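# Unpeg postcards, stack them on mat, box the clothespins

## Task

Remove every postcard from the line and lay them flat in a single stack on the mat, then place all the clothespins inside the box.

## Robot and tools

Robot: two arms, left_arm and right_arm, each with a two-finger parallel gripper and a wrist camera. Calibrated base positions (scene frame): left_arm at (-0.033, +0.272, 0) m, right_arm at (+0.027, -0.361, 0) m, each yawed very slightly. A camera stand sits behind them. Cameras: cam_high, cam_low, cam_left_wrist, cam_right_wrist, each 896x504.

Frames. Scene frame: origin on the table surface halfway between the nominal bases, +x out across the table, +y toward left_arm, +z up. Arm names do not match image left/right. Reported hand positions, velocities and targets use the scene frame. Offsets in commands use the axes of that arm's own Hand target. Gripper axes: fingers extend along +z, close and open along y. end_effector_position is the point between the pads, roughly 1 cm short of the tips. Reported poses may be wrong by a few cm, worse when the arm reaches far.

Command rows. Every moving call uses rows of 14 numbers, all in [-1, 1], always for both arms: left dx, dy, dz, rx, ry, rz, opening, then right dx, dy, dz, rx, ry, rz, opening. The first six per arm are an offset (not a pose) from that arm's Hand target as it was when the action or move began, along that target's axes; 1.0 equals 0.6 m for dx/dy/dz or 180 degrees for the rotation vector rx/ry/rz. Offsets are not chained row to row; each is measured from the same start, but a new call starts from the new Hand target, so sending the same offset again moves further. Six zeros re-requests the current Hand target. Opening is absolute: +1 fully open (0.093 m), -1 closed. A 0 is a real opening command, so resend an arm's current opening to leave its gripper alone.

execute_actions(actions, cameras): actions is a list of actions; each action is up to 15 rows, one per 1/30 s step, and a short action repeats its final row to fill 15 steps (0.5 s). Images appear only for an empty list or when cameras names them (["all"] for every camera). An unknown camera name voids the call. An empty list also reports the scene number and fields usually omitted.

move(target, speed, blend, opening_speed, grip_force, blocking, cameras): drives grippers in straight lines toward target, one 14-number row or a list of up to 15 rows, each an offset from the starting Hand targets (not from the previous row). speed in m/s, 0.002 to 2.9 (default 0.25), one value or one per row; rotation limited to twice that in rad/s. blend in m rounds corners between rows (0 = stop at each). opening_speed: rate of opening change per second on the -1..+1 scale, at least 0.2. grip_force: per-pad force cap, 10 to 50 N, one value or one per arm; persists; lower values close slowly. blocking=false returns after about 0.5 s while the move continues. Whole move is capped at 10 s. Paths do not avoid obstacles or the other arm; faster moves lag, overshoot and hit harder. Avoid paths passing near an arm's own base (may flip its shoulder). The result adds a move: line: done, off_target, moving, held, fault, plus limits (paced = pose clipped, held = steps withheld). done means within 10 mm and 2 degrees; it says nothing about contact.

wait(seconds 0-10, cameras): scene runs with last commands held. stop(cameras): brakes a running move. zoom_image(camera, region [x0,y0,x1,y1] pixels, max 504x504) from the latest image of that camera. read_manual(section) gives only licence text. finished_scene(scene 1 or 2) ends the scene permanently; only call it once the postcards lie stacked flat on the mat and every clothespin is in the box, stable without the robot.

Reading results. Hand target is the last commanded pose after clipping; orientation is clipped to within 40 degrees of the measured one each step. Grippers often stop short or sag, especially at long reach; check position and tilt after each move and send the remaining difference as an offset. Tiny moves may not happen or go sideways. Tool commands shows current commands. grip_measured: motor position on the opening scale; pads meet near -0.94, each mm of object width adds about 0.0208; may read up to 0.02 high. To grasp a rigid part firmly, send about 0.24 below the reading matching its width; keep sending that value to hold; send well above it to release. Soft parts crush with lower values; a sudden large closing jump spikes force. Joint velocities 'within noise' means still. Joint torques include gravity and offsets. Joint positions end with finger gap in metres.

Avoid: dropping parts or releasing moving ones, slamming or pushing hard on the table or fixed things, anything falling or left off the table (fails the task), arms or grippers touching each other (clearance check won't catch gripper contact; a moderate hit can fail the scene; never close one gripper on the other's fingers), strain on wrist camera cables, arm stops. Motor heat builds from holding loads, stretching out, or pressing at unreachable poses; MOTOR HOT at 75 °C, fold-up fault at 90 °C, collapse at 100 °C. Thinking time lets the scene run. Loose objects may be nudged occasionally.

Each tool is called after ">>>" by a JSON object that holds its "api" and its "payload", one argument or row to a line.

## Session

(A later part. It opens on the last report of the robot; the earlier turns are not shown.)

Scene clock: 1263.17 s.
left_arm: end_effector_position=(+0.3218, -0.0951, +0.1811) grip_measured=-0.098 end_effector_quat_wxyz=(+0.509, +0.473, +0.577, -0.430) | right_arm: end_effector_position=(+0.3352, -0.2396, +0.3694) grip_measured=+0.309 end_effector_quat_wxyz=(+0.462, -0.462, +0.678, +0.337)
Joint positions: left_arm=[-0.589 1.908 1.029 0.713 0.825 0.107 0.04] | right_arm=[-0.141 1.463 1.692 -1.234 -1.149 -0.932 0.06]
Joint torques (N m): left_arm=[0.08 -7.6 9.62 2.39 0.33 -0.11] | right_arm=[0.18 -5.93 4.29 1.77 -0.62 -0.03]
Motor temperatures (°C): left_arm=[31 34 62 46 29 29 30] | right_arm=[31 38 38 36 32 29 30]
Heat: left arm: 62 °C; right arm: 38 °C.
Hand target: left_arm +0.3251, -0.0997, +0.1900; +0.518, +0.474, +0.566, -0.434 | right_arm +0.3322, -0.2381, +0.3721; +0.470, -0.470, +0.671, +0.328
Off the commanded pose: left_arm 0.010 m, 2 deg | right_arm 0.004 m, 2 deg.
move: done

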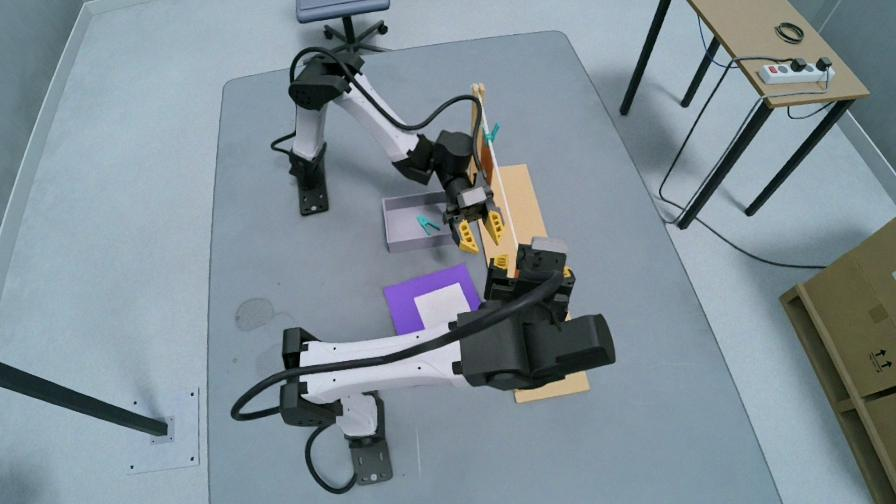

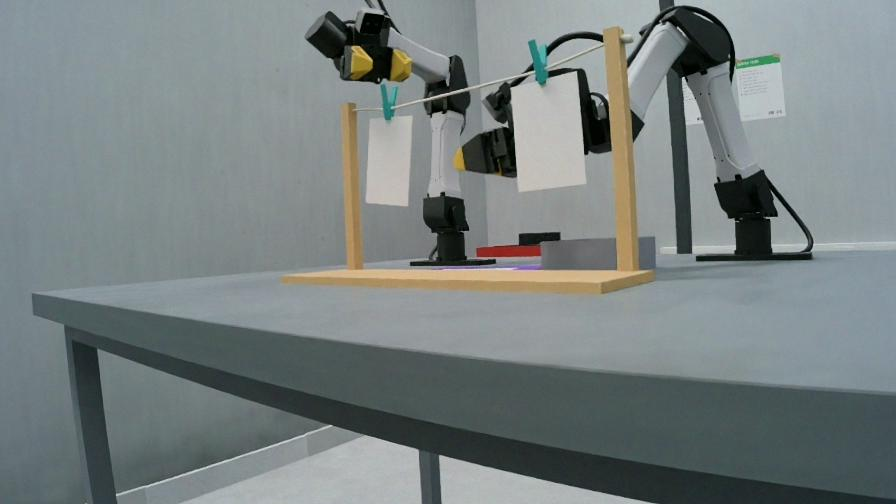

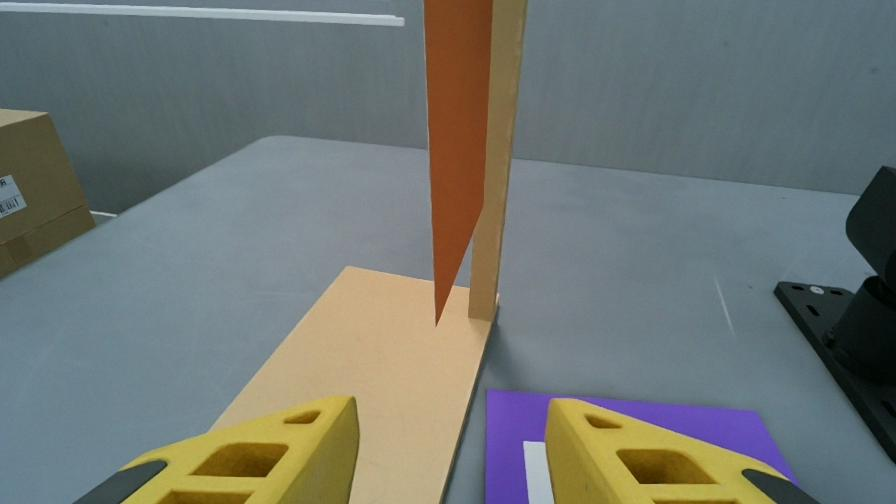

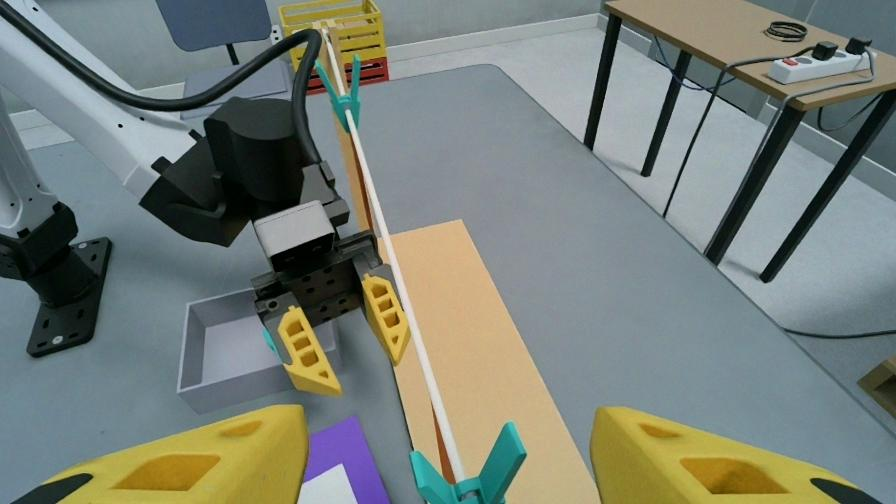

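>>> {"api": "move", "payload": {
  "target": [0.0565,-0.0015,0.0628,-0.0279,-0.0721,0.0008,-0.1,0,0,0,0,0,0,0.31],
  "speed": 0.1,
  "cameras": ["all"]
}}

Scene clock: 1321.03 s.
left_arm: end_effector_position=(+0.3273, -0.1312, +0.1476) grip_measured=-0.098 end_effector_quat_wxyz=(+0.590, +0.405, +0.528, -0.458) | right_arm: end_effector_position=(+0.3352, -0.2396, +0.3694) grip_measured=+0.309 end_effector_quat_wxyz=(+0.462, -0.462, +0.678, +0.337)
Joint positions: left_arm=[-0.681 2.223 1.029 1.34 0.66 -0.095 0.04] | right_arm=[-0.141 1.463 1.692 -1.234 -1.149 -0.932 0.06]
Joint torques (N m): left_arm=[-0.09 -8.79 7.49 2.25 0.03 -0.13] | right_arm=[0.18 -5.96 4.29 1.76 -0.62 -0.03]
Motor temperatures (°C): left_arm=[31 42 61 54 29 29 30] | right_arm=[31 38 37 37 31 29 30]
Heat: left arm: 61 °C; right arm: 38 °C.
Hand target: left_arm +0.3303, -0.1339, +0.1528; +0.599, +0.399, +0.521, -0.459 | right_arm +0.3322, -0.2381, +0.3721; +0.470, -0.470, +0.671, +0.328
Off the commanded pose: left_arm 0.007 m, 1 deg | right_arm 0.004 m, 2 deg.
move: done

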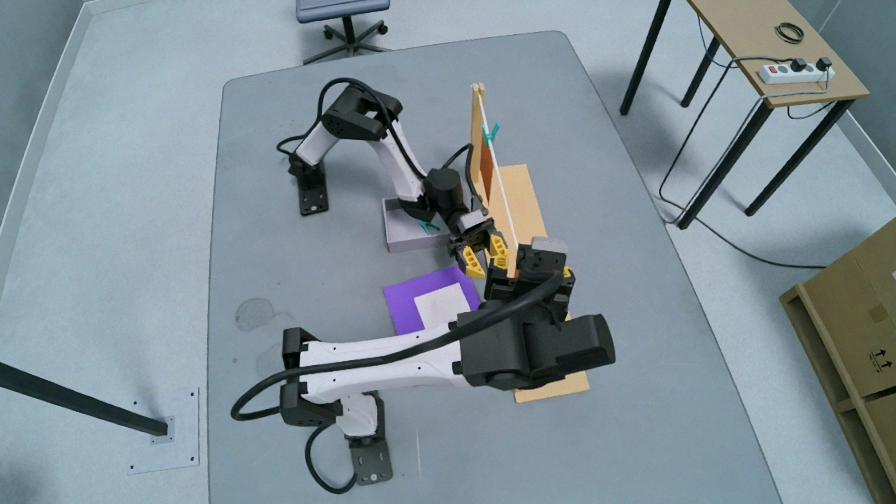

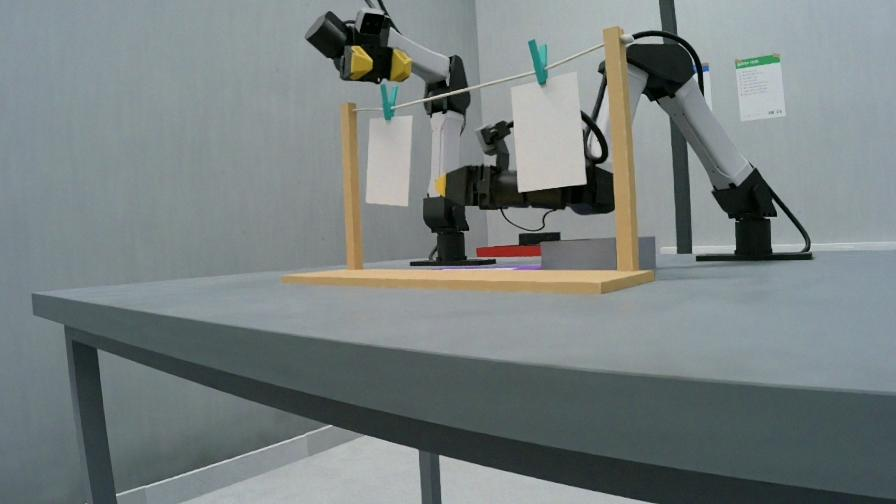

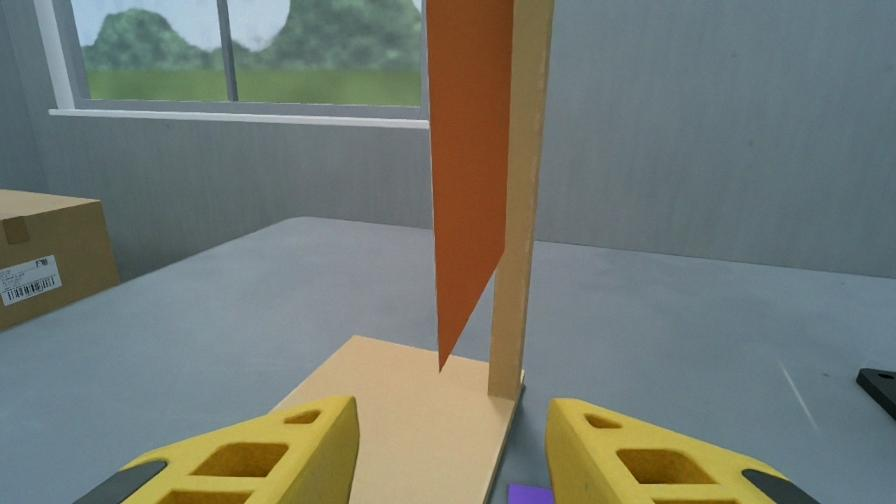

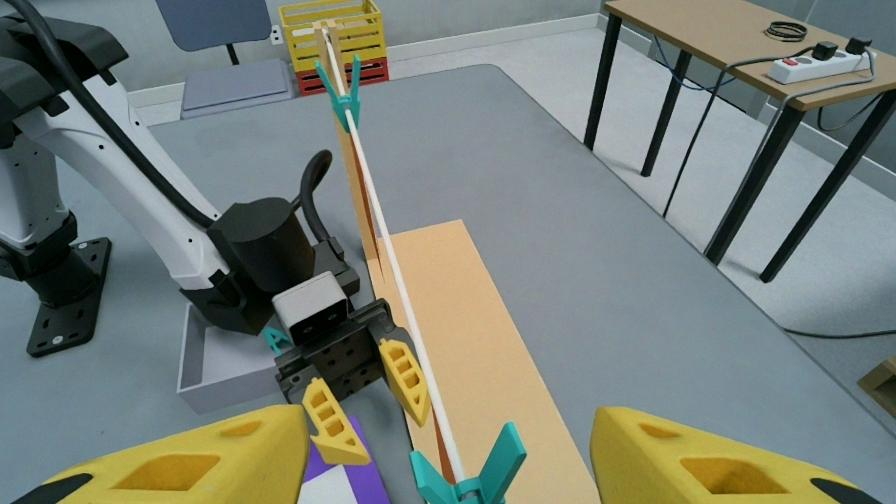

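>>> {"api": "move", "payload": {
  "target": [0.0062,0.0047,0.1323,0,0,0,-0.1,0,0,0,0,0,0,0.31],
  "speed": 0.06,
  "cameras": ["all"]
}}

Scene clock: 1350.73 s.
left_arm: end_effector_position=(+0.3497, -0.2057, +0.1592) grip_measured=-0.098 end_effector_quat_wxyz=(+0.592, +0.400, +0.524, -0.464) | right_arm: end_effector_position=(+0.3352, -0.2396, +0.3694) grip_measured=+0.309 end_effector_quat_wxyz=(+0.462, -0.462, +0.678, +0.337)
Joint positions: left_arm=[-0.779 2.365 1.369 1.152 0.564 -0.095 0.04] | right_arm=[-0.141 1.463 1.692 -1.234 -1.149 -0.932 0.06]
Joint torques (N m): left_arm=[0.17 -10.18 9.2 2.14 -0.02 0.09] | right_arm=[0.18 -5.94 4.27 1.76 -0.62 -0.03]
Motor temperatures (°C): left_arm=[31 44 59 55 29 29 30] | right_arm=[31 38 36 37 31 29 30]
Heat: left arm: 59 °C; right arm: 38 °C.
Hand target: left_arm +0.3537, -0.2094, +0.1600; +0.599, +0.399, +0.521, -0.459 | right_arm +0.3322, -0.2381, +0.3721; +0.470, -0.470, +0.671, +0.328
Off the commanded pose: left_arm 0.006 m, 1 deg | right_arm 0.004 m, 2 deg.
move: done

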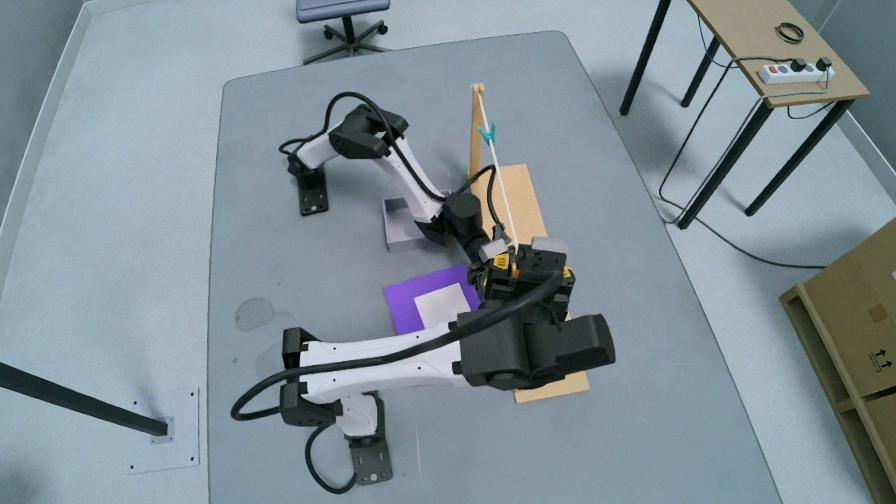

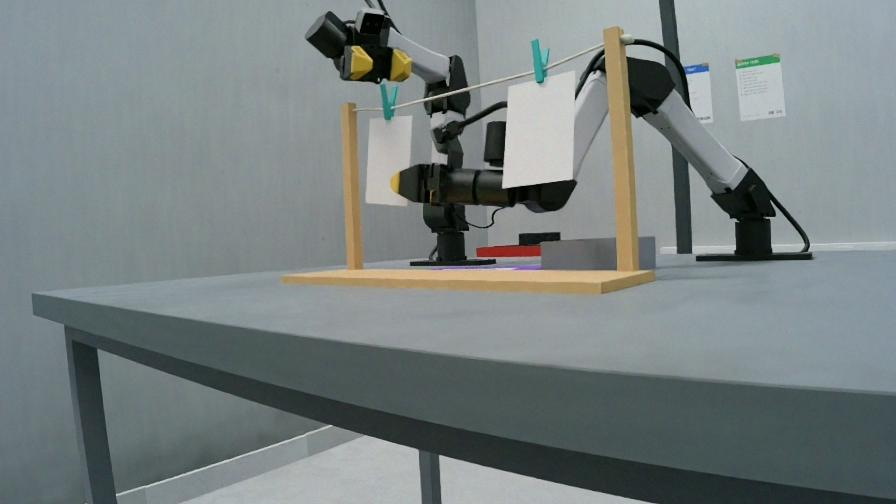

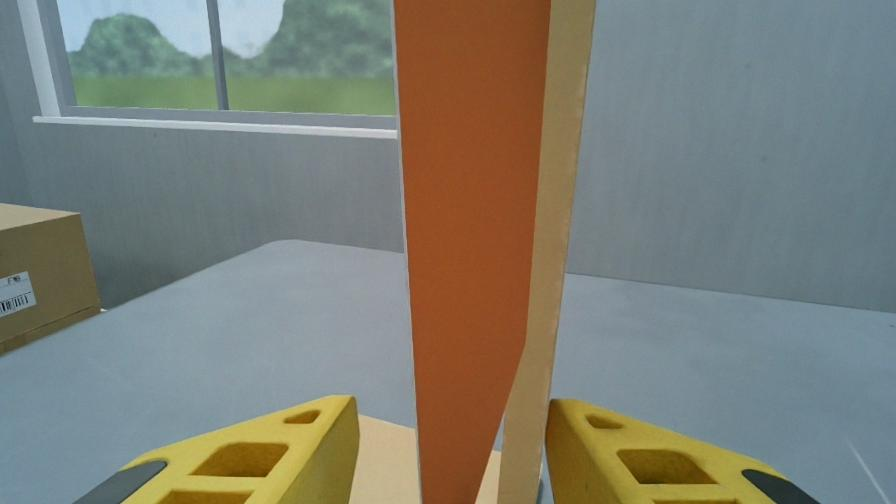

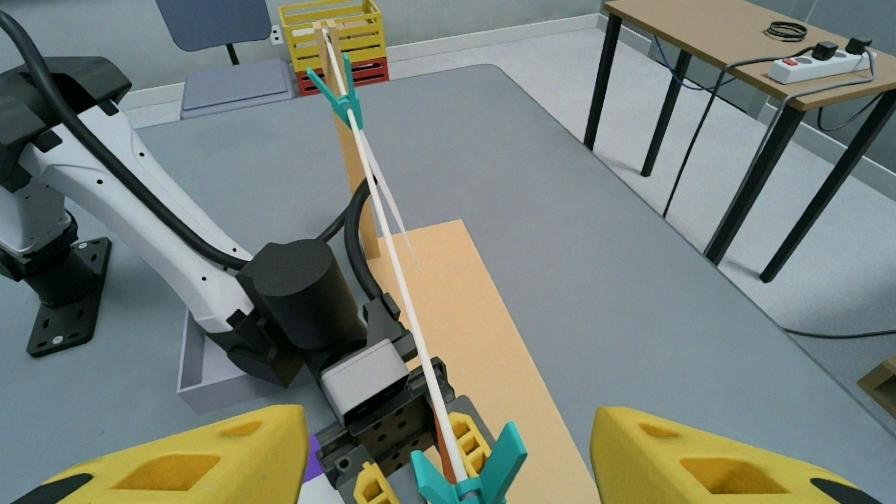

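>>> {"api": "move", "payload": {
  "target": [0,0,0,0,0,0,-1,0,0,0,0,0,0,0.31],
  "opening_speed": 0.6,
  "cameras": ["all"]
}}

Scene clock: 1364.53 s.
left_arm: end_effector_position=(+0.3498, -0.2057, +0.1590) grip_measured=-0.979 end_effector_quat_wxyz=(+0.592, +0.400, +0.524, -0.463) | right_arm: end_effector_position=(+0.3352, -0.2396, +0.3694) grip_measured=+0.309 end_effector_quat_wxyz=(+0.462, -0.462, +0.678, +0.337)
Joint positions: left_arm=[-0.779 2.365 1.369 1.151 0.563 -0.095 0] | right_arm=[-0.141 1.463 1.692 -1.234 -1.149 -0.932 0.06]
Joint torques (N m): left_arm=[0.35 -9.95 9.43 2.18 -0.02 0.08] | right_arm=[0.18 -5.94 4.27 1.76 -0.62 -0.03]
Motor temperatures (°C): left_arm=[31 44 59 53 29 29 30] | right_arm=[31 38 36 37 31 29 30]
Heat: left arm: 59 °C; right arm: 38 °C.
Hand target: left_arm +0.3537, -0.2095, +0.1600; +0.599, +0.399, +0.521, -0.459 | right_arm +0.3322, -0.2381, +0.3721; +0.470, -0.470, +0.671, +0.328
Off the commanded pose: left_arm 0.006 m, 1 deg | right_arm 0.004 m, 2 deg.
move: done

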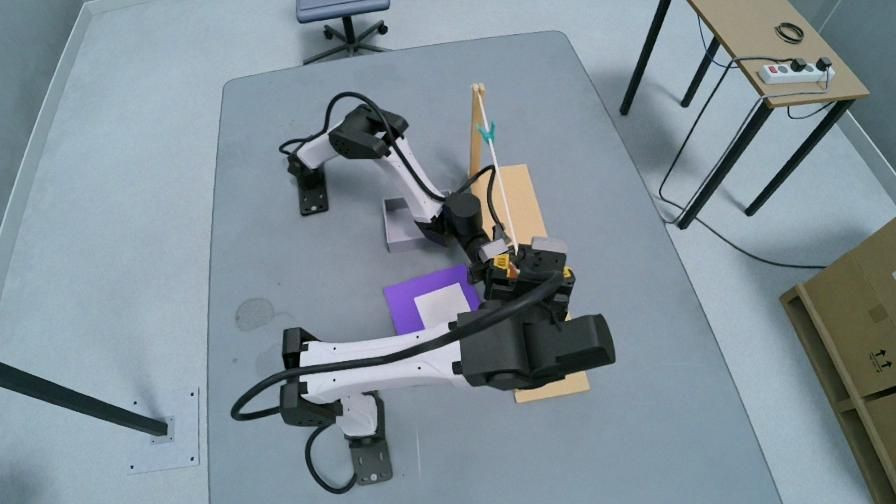

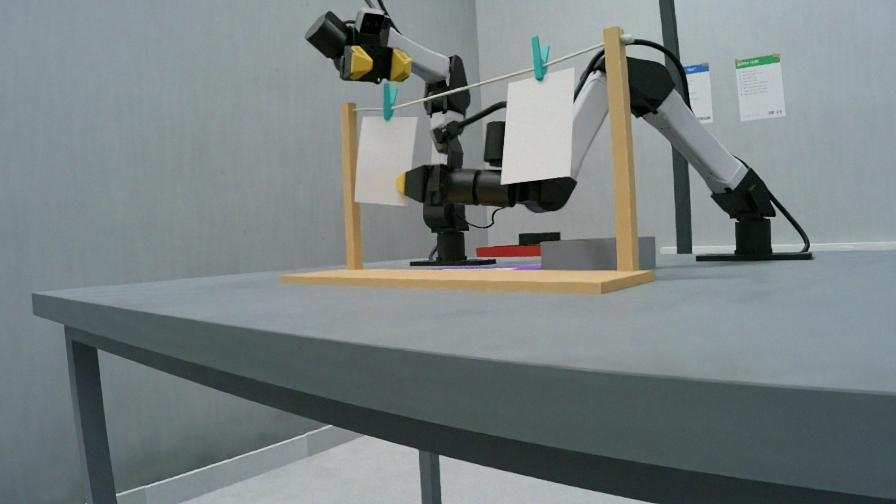

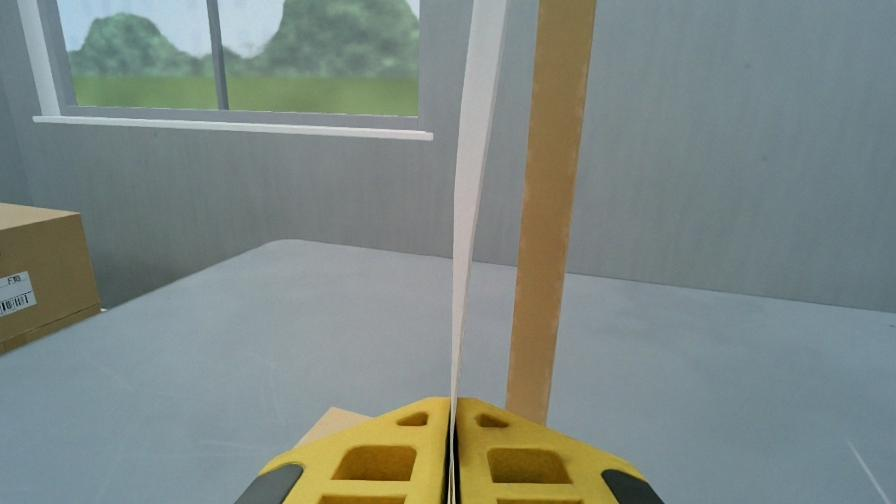

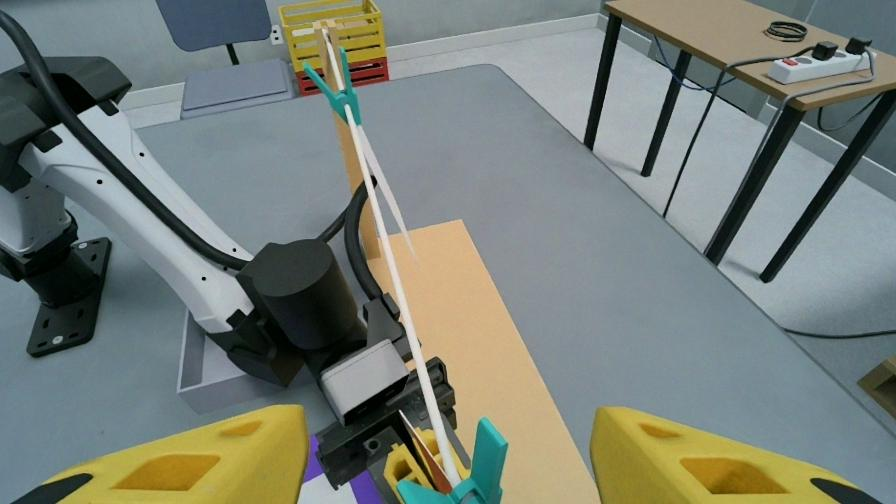

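>>> {"api": "move", "payload": {
  "target": [0,0,0,0,0,0,-1,0.0183,0.0032,0.033,-0.0418,-0.0111,-0.0152,0.31],
  "speed": 0.08,
  "cameras": ["cam_right_wrist","cam_low"]
}}

Scene clock: 1407.57 s.
left_arm: end_effector_position=(+0.3498, -0.2057, +0.1590) grip_measured=-0.979 end_effector_quat_wxyz=(+0.592, +0.400, +0.524, -0.463) | right_arm: end_effector_position=(+0.3364, -0.2269, +0.3524) grip_measured=+0.309 end_effector_quat_wxyz=(+0.454, -0.504, +0.641, +0.360)
Joint positions: left_arm=[-0.779 2.365 1.369 1.151 0.563 -0.095 0] | right_arm=[-0.109 1.534 1.692 -1.305 -1.201 -1.116 0.06]
Joint torques (N m): left_arm=[0.24 -10.28 9.21 2.07 -0.04 0.09] | right_arm=[0.29 -4.37 5.56 1.22 -1.02 -0.2]
Motor temperatures (°C): left_arm=[31 46 59 51 29 29 31] | right_arm=[31 38 36 37 31 29 30]
Heat: left arm: 59 °C; right arm: 38 °C.
Hand target: left_arm +0.3537, -0.2095, +0.1600; +0.599, +0.399, +0.521, -0.459 | right_arm +0.3355, -0.2235, +0.3549; +0.458, -0.509, +0.629, +0.369
Off the commanded pose: left_arm 0.006 m, 1 deg | right_arm 0.004 m, 2 deg.
move: done
Images, in order (width x height): cam_low 896x504, cam_right_wrist 896x504.

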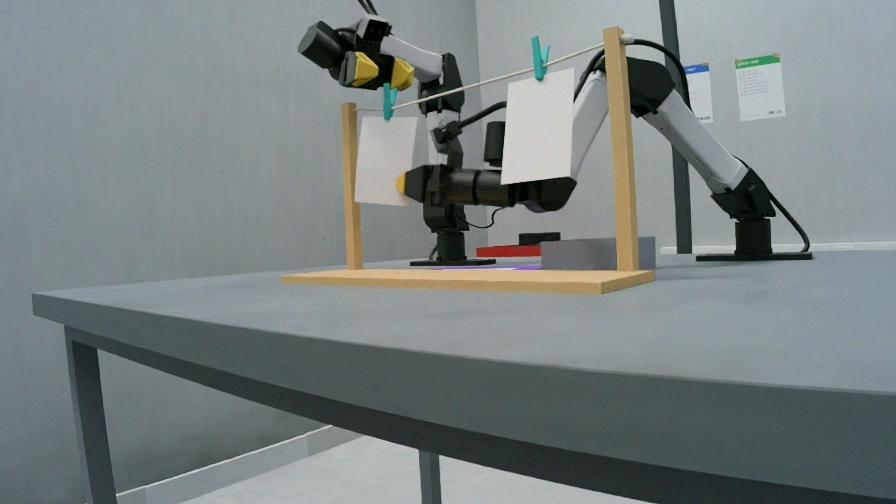

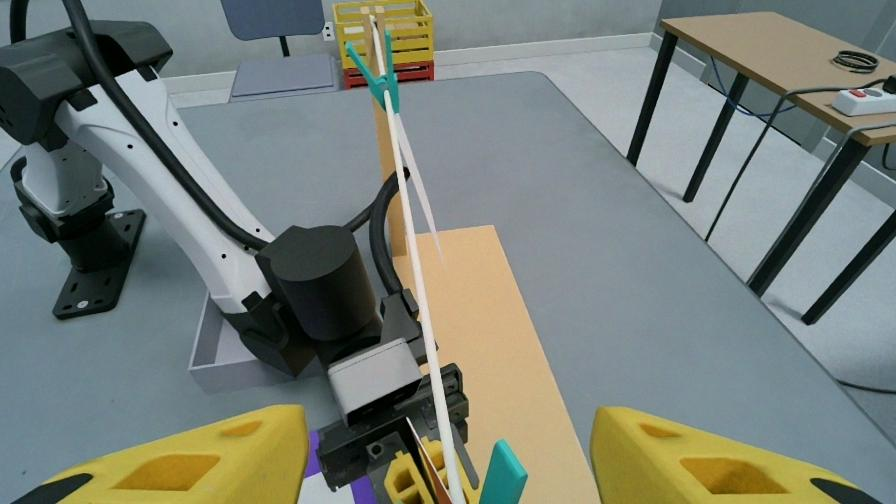

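>>> {"api": "move", "payload": {
  "target": [0,0,0,0,0,0,-1,0.0538,-0.0008,0.039,0,0,0,0.31],
  "speed": 0.06,
  "cameras": ["all"]
}}

Scene clock: 1429.53 s.
left_arm: end_effector_position=(+0.3498, -0.2057, +0.1590) grip_measured=-0.979 end_effector_quat_wxyz=(+0.592, +0.400, +0.524, -0.463) | right_arm: end_effector_position=(+0.3422, -0.2141, +0.3128) grip_measured=+0.309 end_effector_quat_wxyz=(+0.448, -0.501, +0.639, +0.374)
Joint positions: left_arm=[-0.779 2.365 1.369 1.151 0.563 -0.095 0] | right_arm=[-0.066 1.5 1.481 -1.068 -1.202 -1.028 0.06]
Joint torques (N m): left_arm=[0.1 -10.17 9.39 2.06 -0.01 0.03] | right_arm=[0.29 -6.65 4.63 1.62 -0.77 -0.04]
Motor temperatures (°C): left_arm=[31 47 59 51 29 29 31] | right_arm=[31 39 37 36 32 29 30]
Heat: left arm: 59 °C; right arm: 39 °C.
Hand target: left_arm +0.3537, -0.2095, +0.1600; +0.599, +0.399, +0.521, -0.459 | right_arm +0.3387, -0.2117, +0.3170; +0.458, -0.509, +0.629, +0.368
Off the commanded pose: left_arm 0.006 m, 1 deg | right_arm 0.006 m, 2 deg.
move: done

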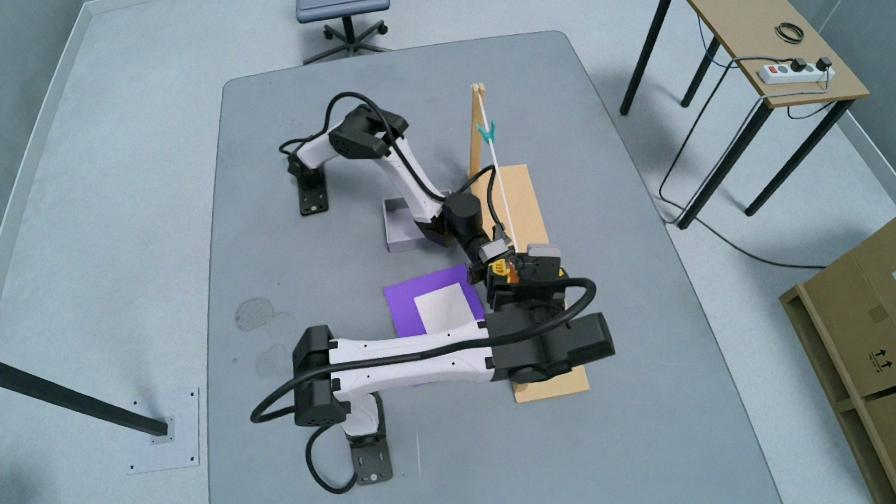

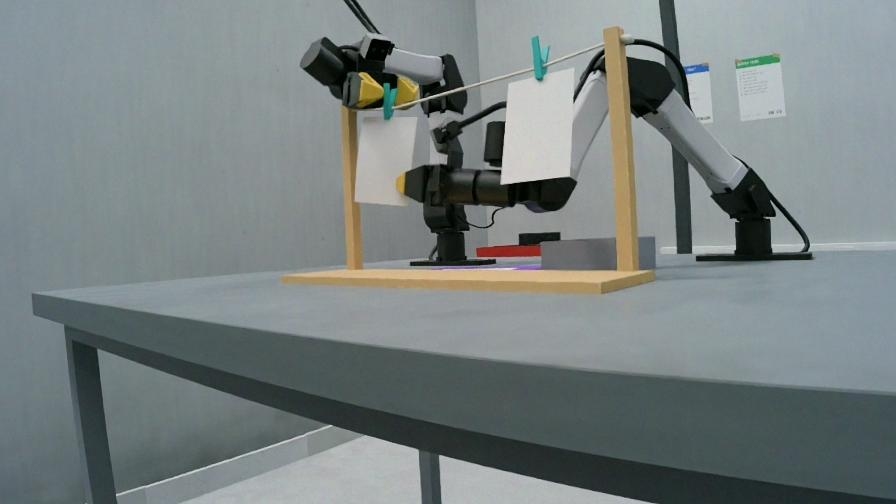

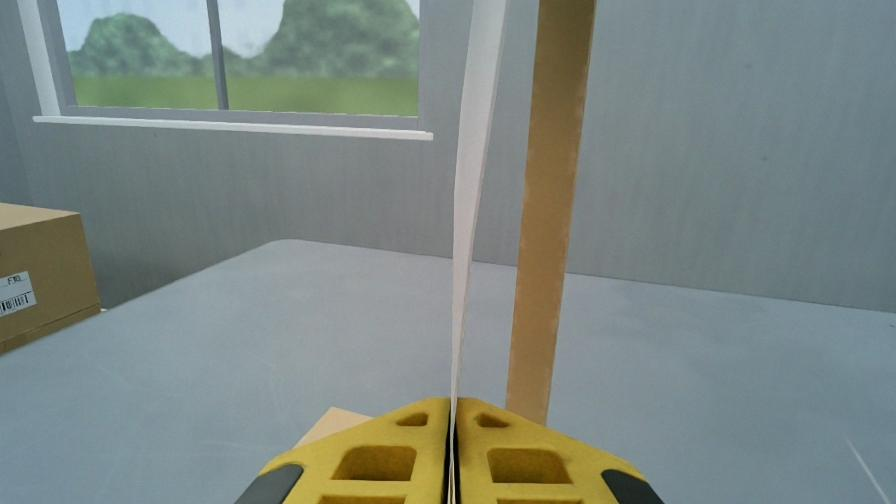

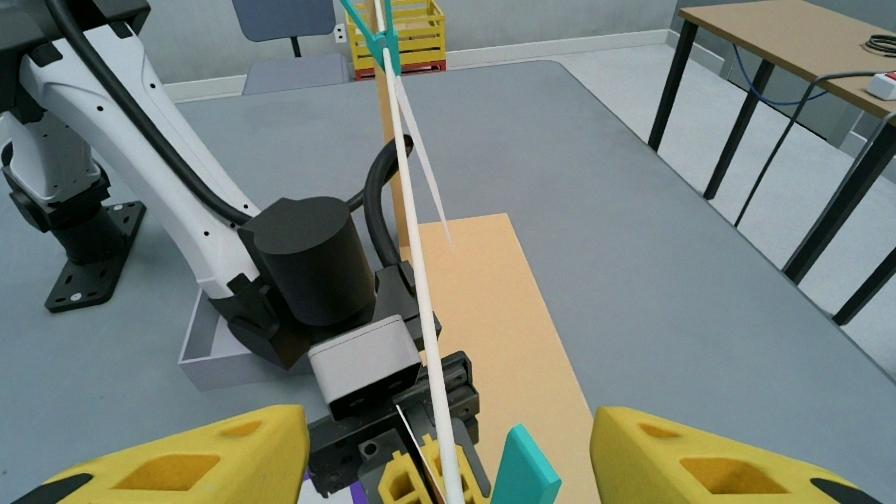

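>>> {"api": "move", "payload": {
  "target": [0,0,0,0,0,0,-1,0,0,0,0,0,0,-0.4],
  "opening_speed": 0.5,
  "cameras": ["cam_right_wrist","cam_left_wrist"]
}}

Scene clock: 1446.17 s.
left_arm: end_effector_position=(+0.3498, -0.2057, +0.1588) grip_measured=-0.979 end_effector_quat_wxyz=(+0.592, +0.400, +0.524, -0.463) | right_arm: end_effector_position=(+0.3429, -0.2141, +0.3132) grip_measured=-0.395 end_effector_quat_wxyz=(+0.449, -0.502, +0.638, +0.373)
Joint positions: left_arm=[-0.779 2.365 1.369 1.15 0.563 -0.095 0] | right_arm=[-0.066 1.5 1.481 -1.063 -1.202 -1.026 0.026]
Joint torques (N m): left_arm=[0.12 -10.22 9.05 2.15 -0.07 0.13] | right_arm=[0.31 -6.72 4.55 1.59 -0.76 -0.04]
Motor temperatures (°C): left_arm=[31 48 59 51 29 29 31] | right_arm=[31 40 37 36 32 29 30]
Heat: left arm: 59 °C; right arm: 40 °C.
Hand target: left_arm +0.3537, -0.2094, +0.1600; +0.599, +0.399, +0.521, -0.459 | right_arm +0.3387, -0.2117, +0.3170; +0.458, -0.510, +0.629, +0.368
Off the commanded pose: left_arm 0.006 m, 1 deg | right_arm 0.006 m, 2 deg.
move: done
Images, in order (width x height): cam_left_wrist 896x504, cam_right_wrist 896x504.

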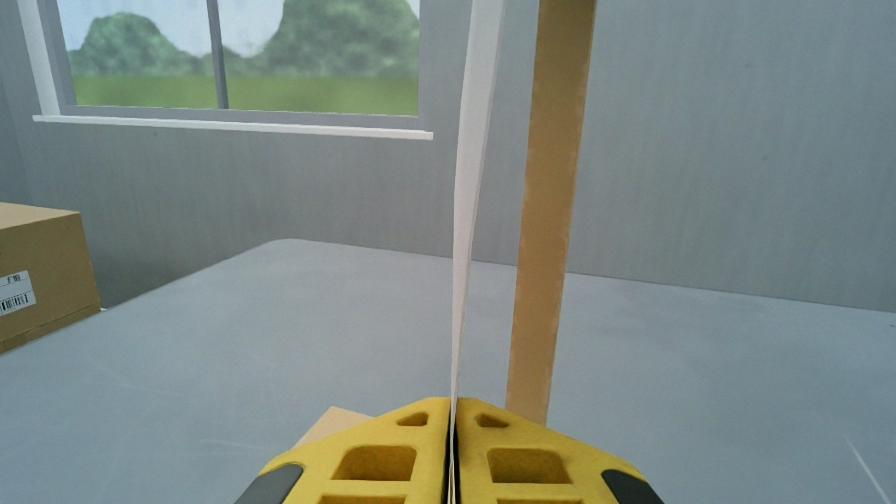

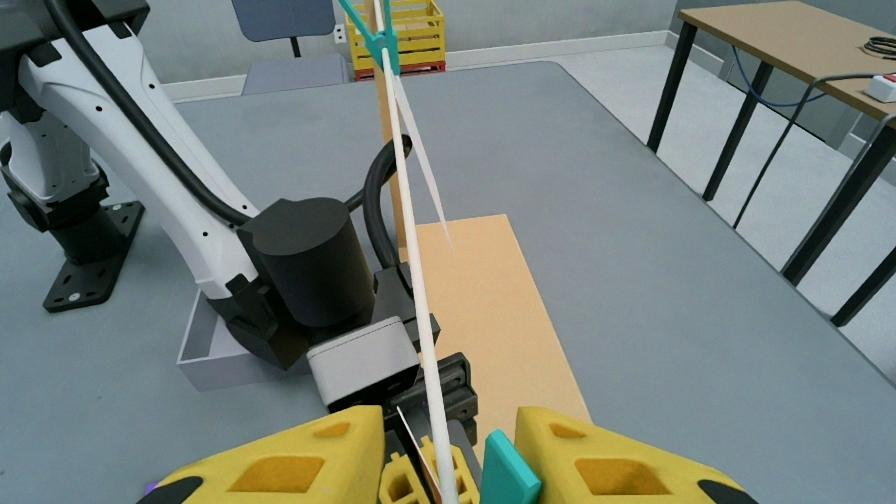

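>>> {"api": "move", "payload": {
  "target": [0,0,0,0,0,0,-1,0,0,0,0,0,0,-1],
  "opening_speed": 0.5,
  "cameras": ["cam_right_wrist","cam_left_wrist","cam_low"]
}}

Scene clock: 1453.77 s.
left_arm: end_effector_position=(+0.3498, -0.2057, +0.1588) grip_measured=-0.979 end_effector_quat_wxyz=(+0.592, +0.400, +0.524, -0.463) | right_arm: end_effector_position=(+0.3433, -0.2141, +0.3148) grip_measured=-0.763 end_effector_quat_wxyz=(+0.453, -0.504, +0.636, +0.370)
Joint positions: left_arm=[-0.779 2.365 1.369 1.15 0.563 -0.095 0] | right_arm=[-0.066 1.497 1.481 -1.054 -1.202 -1.024 0.009]
Joint torques (N m): left_arm=[-0.13 -10 9.36 2.12 -0.02 0.08] | right_arm=[0.29 -6.46 4.51 1.53 -0.76 -0.05]
Motor temperatures (°C): left_arm=[31 48 59 51 29 29 31] | right_arm=[31 40 37 36 32 29 30]
Heat: left arm: 59 °C; right arm: 40 °C.
Hand target: left_arm +0.3537, -0.2094, +0.1600; +0.599, +0.399, +0.521, -0.459 | right_arm +0.3387, -0.2117, +0.3170; +0.458, -0.509, +0.629, +0.368
Off the commanded pose: left_arm 0.006 m, 1 deg | right_arm 0.006 m, 1 deg.
move: done
Images, in order (width x height): cam_low 896x504, cam_left_wrist 896x504, cam_right_wrist 896x504.

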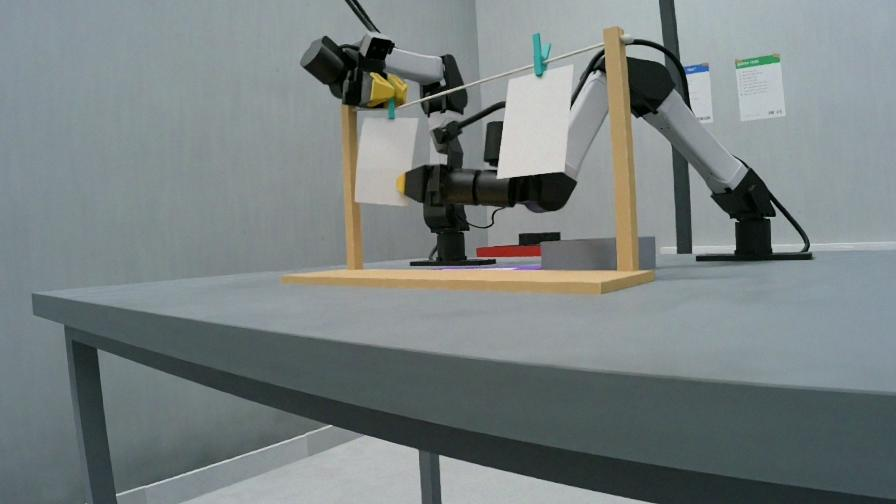

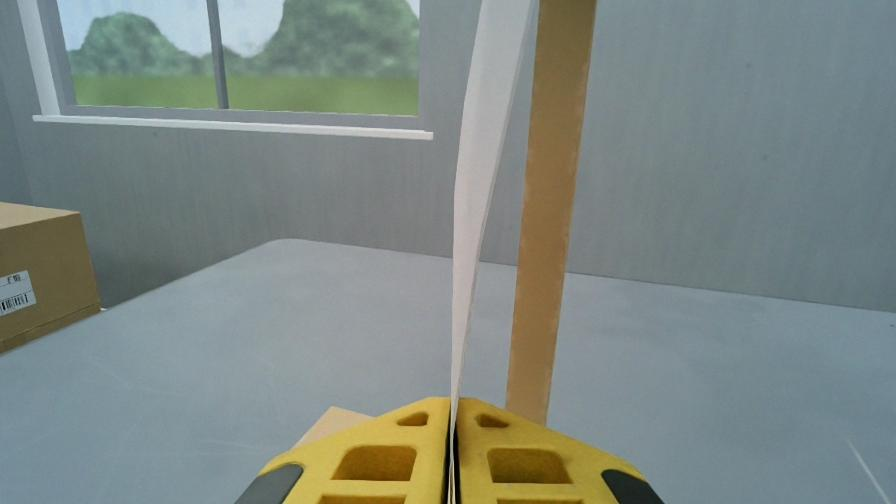

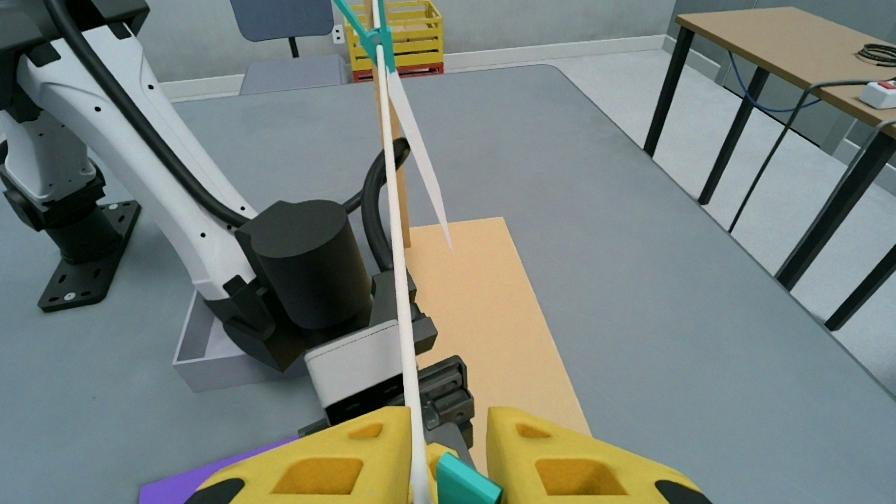

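>>> {"api": "move", "payload": {
  "target": [0,0,0,0,0,0,-1,-0.0713,0,-0.0232,0,0,0,-1],
  "speed": 0.05,
  "cameras": ["cam_right_wrist","cam_left_wrist","cam_low"]
}}

Scene clock: 1467.07 s.
left_arm: end_effector_position=(+0.3499, -0.2057, +0.1587) grip_measured=-0.979 end_effector_quat_wxyz=(+0.592, +0.400, +0.525, -0.463) | right_arm: end_effector_position=(+0.3375, -0.2133, +0.3549) grip_measured=-0.781 end_effector_quat_wxyz=(+0.450, -0.501, +0.639, +0.372)
Joint positions: left_arm=[-0.779 2.365 1.369 1.149 0.563 -0.095 0] | right_arm=[-0.064 1.523 1.674 -1.219 -1.199 -1.012 0.008]
Joint torques (N m): left_arm=[0.02 -10.11 9.2 2.16 -0.08 0.08] | right_arm=[0.08 -4.41 7.5 1.37 -0.79 -0.15]
Motor temperatures (°C): left_arm=[31 48 59 51 29 29 31] | right_arm=[31 39 37 36 32 29 30]
Heat: left arm: 59 °C; right arm: 39 °C.
Hand target: left_arm +0.3538, -0.2094, +0.1600; +0.599, +0.399, +0.522, -0.459 | right_arm +0.3385, -0.2116, +0.3621; +0.458, -0.510, +0.629, +0.368
Off the commanded pose: left_arm 0.006 m, 1 deg | right_arm 0.007 m, 2 deg.
move: done
Images, in order (width x height): cam_low 896x504, cam_left_wrist 896x504, cam_right_wrist 896x504.

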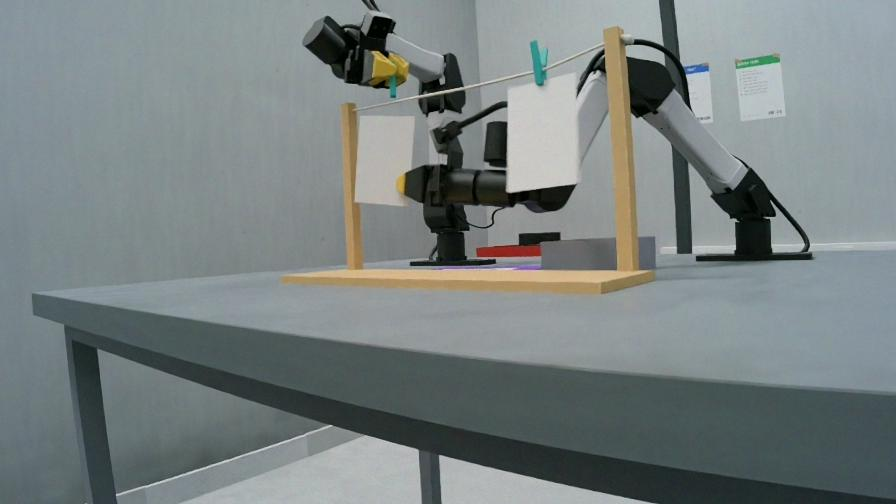

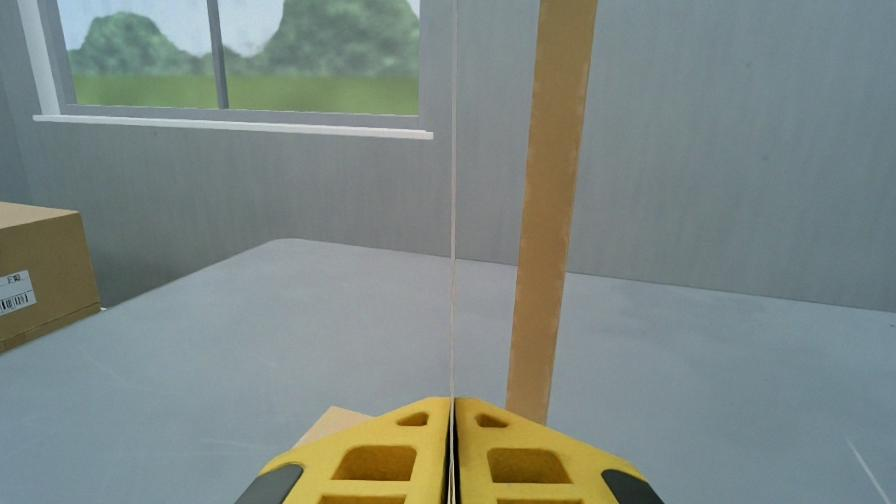

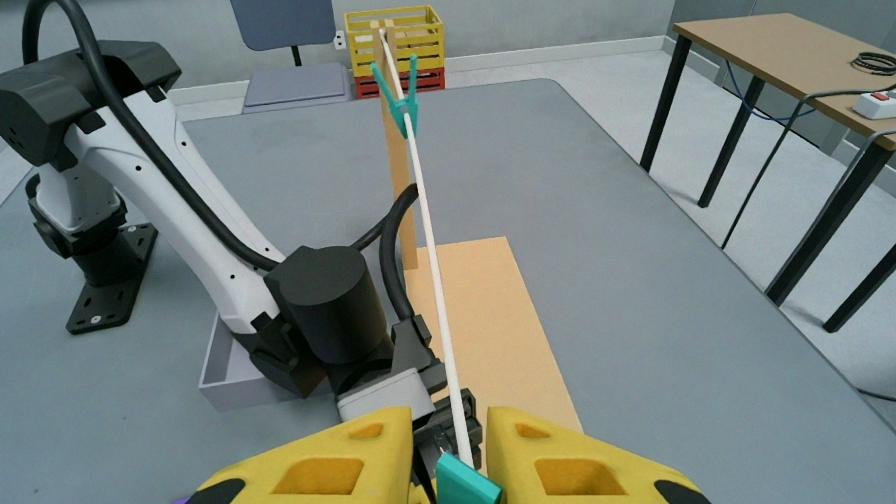

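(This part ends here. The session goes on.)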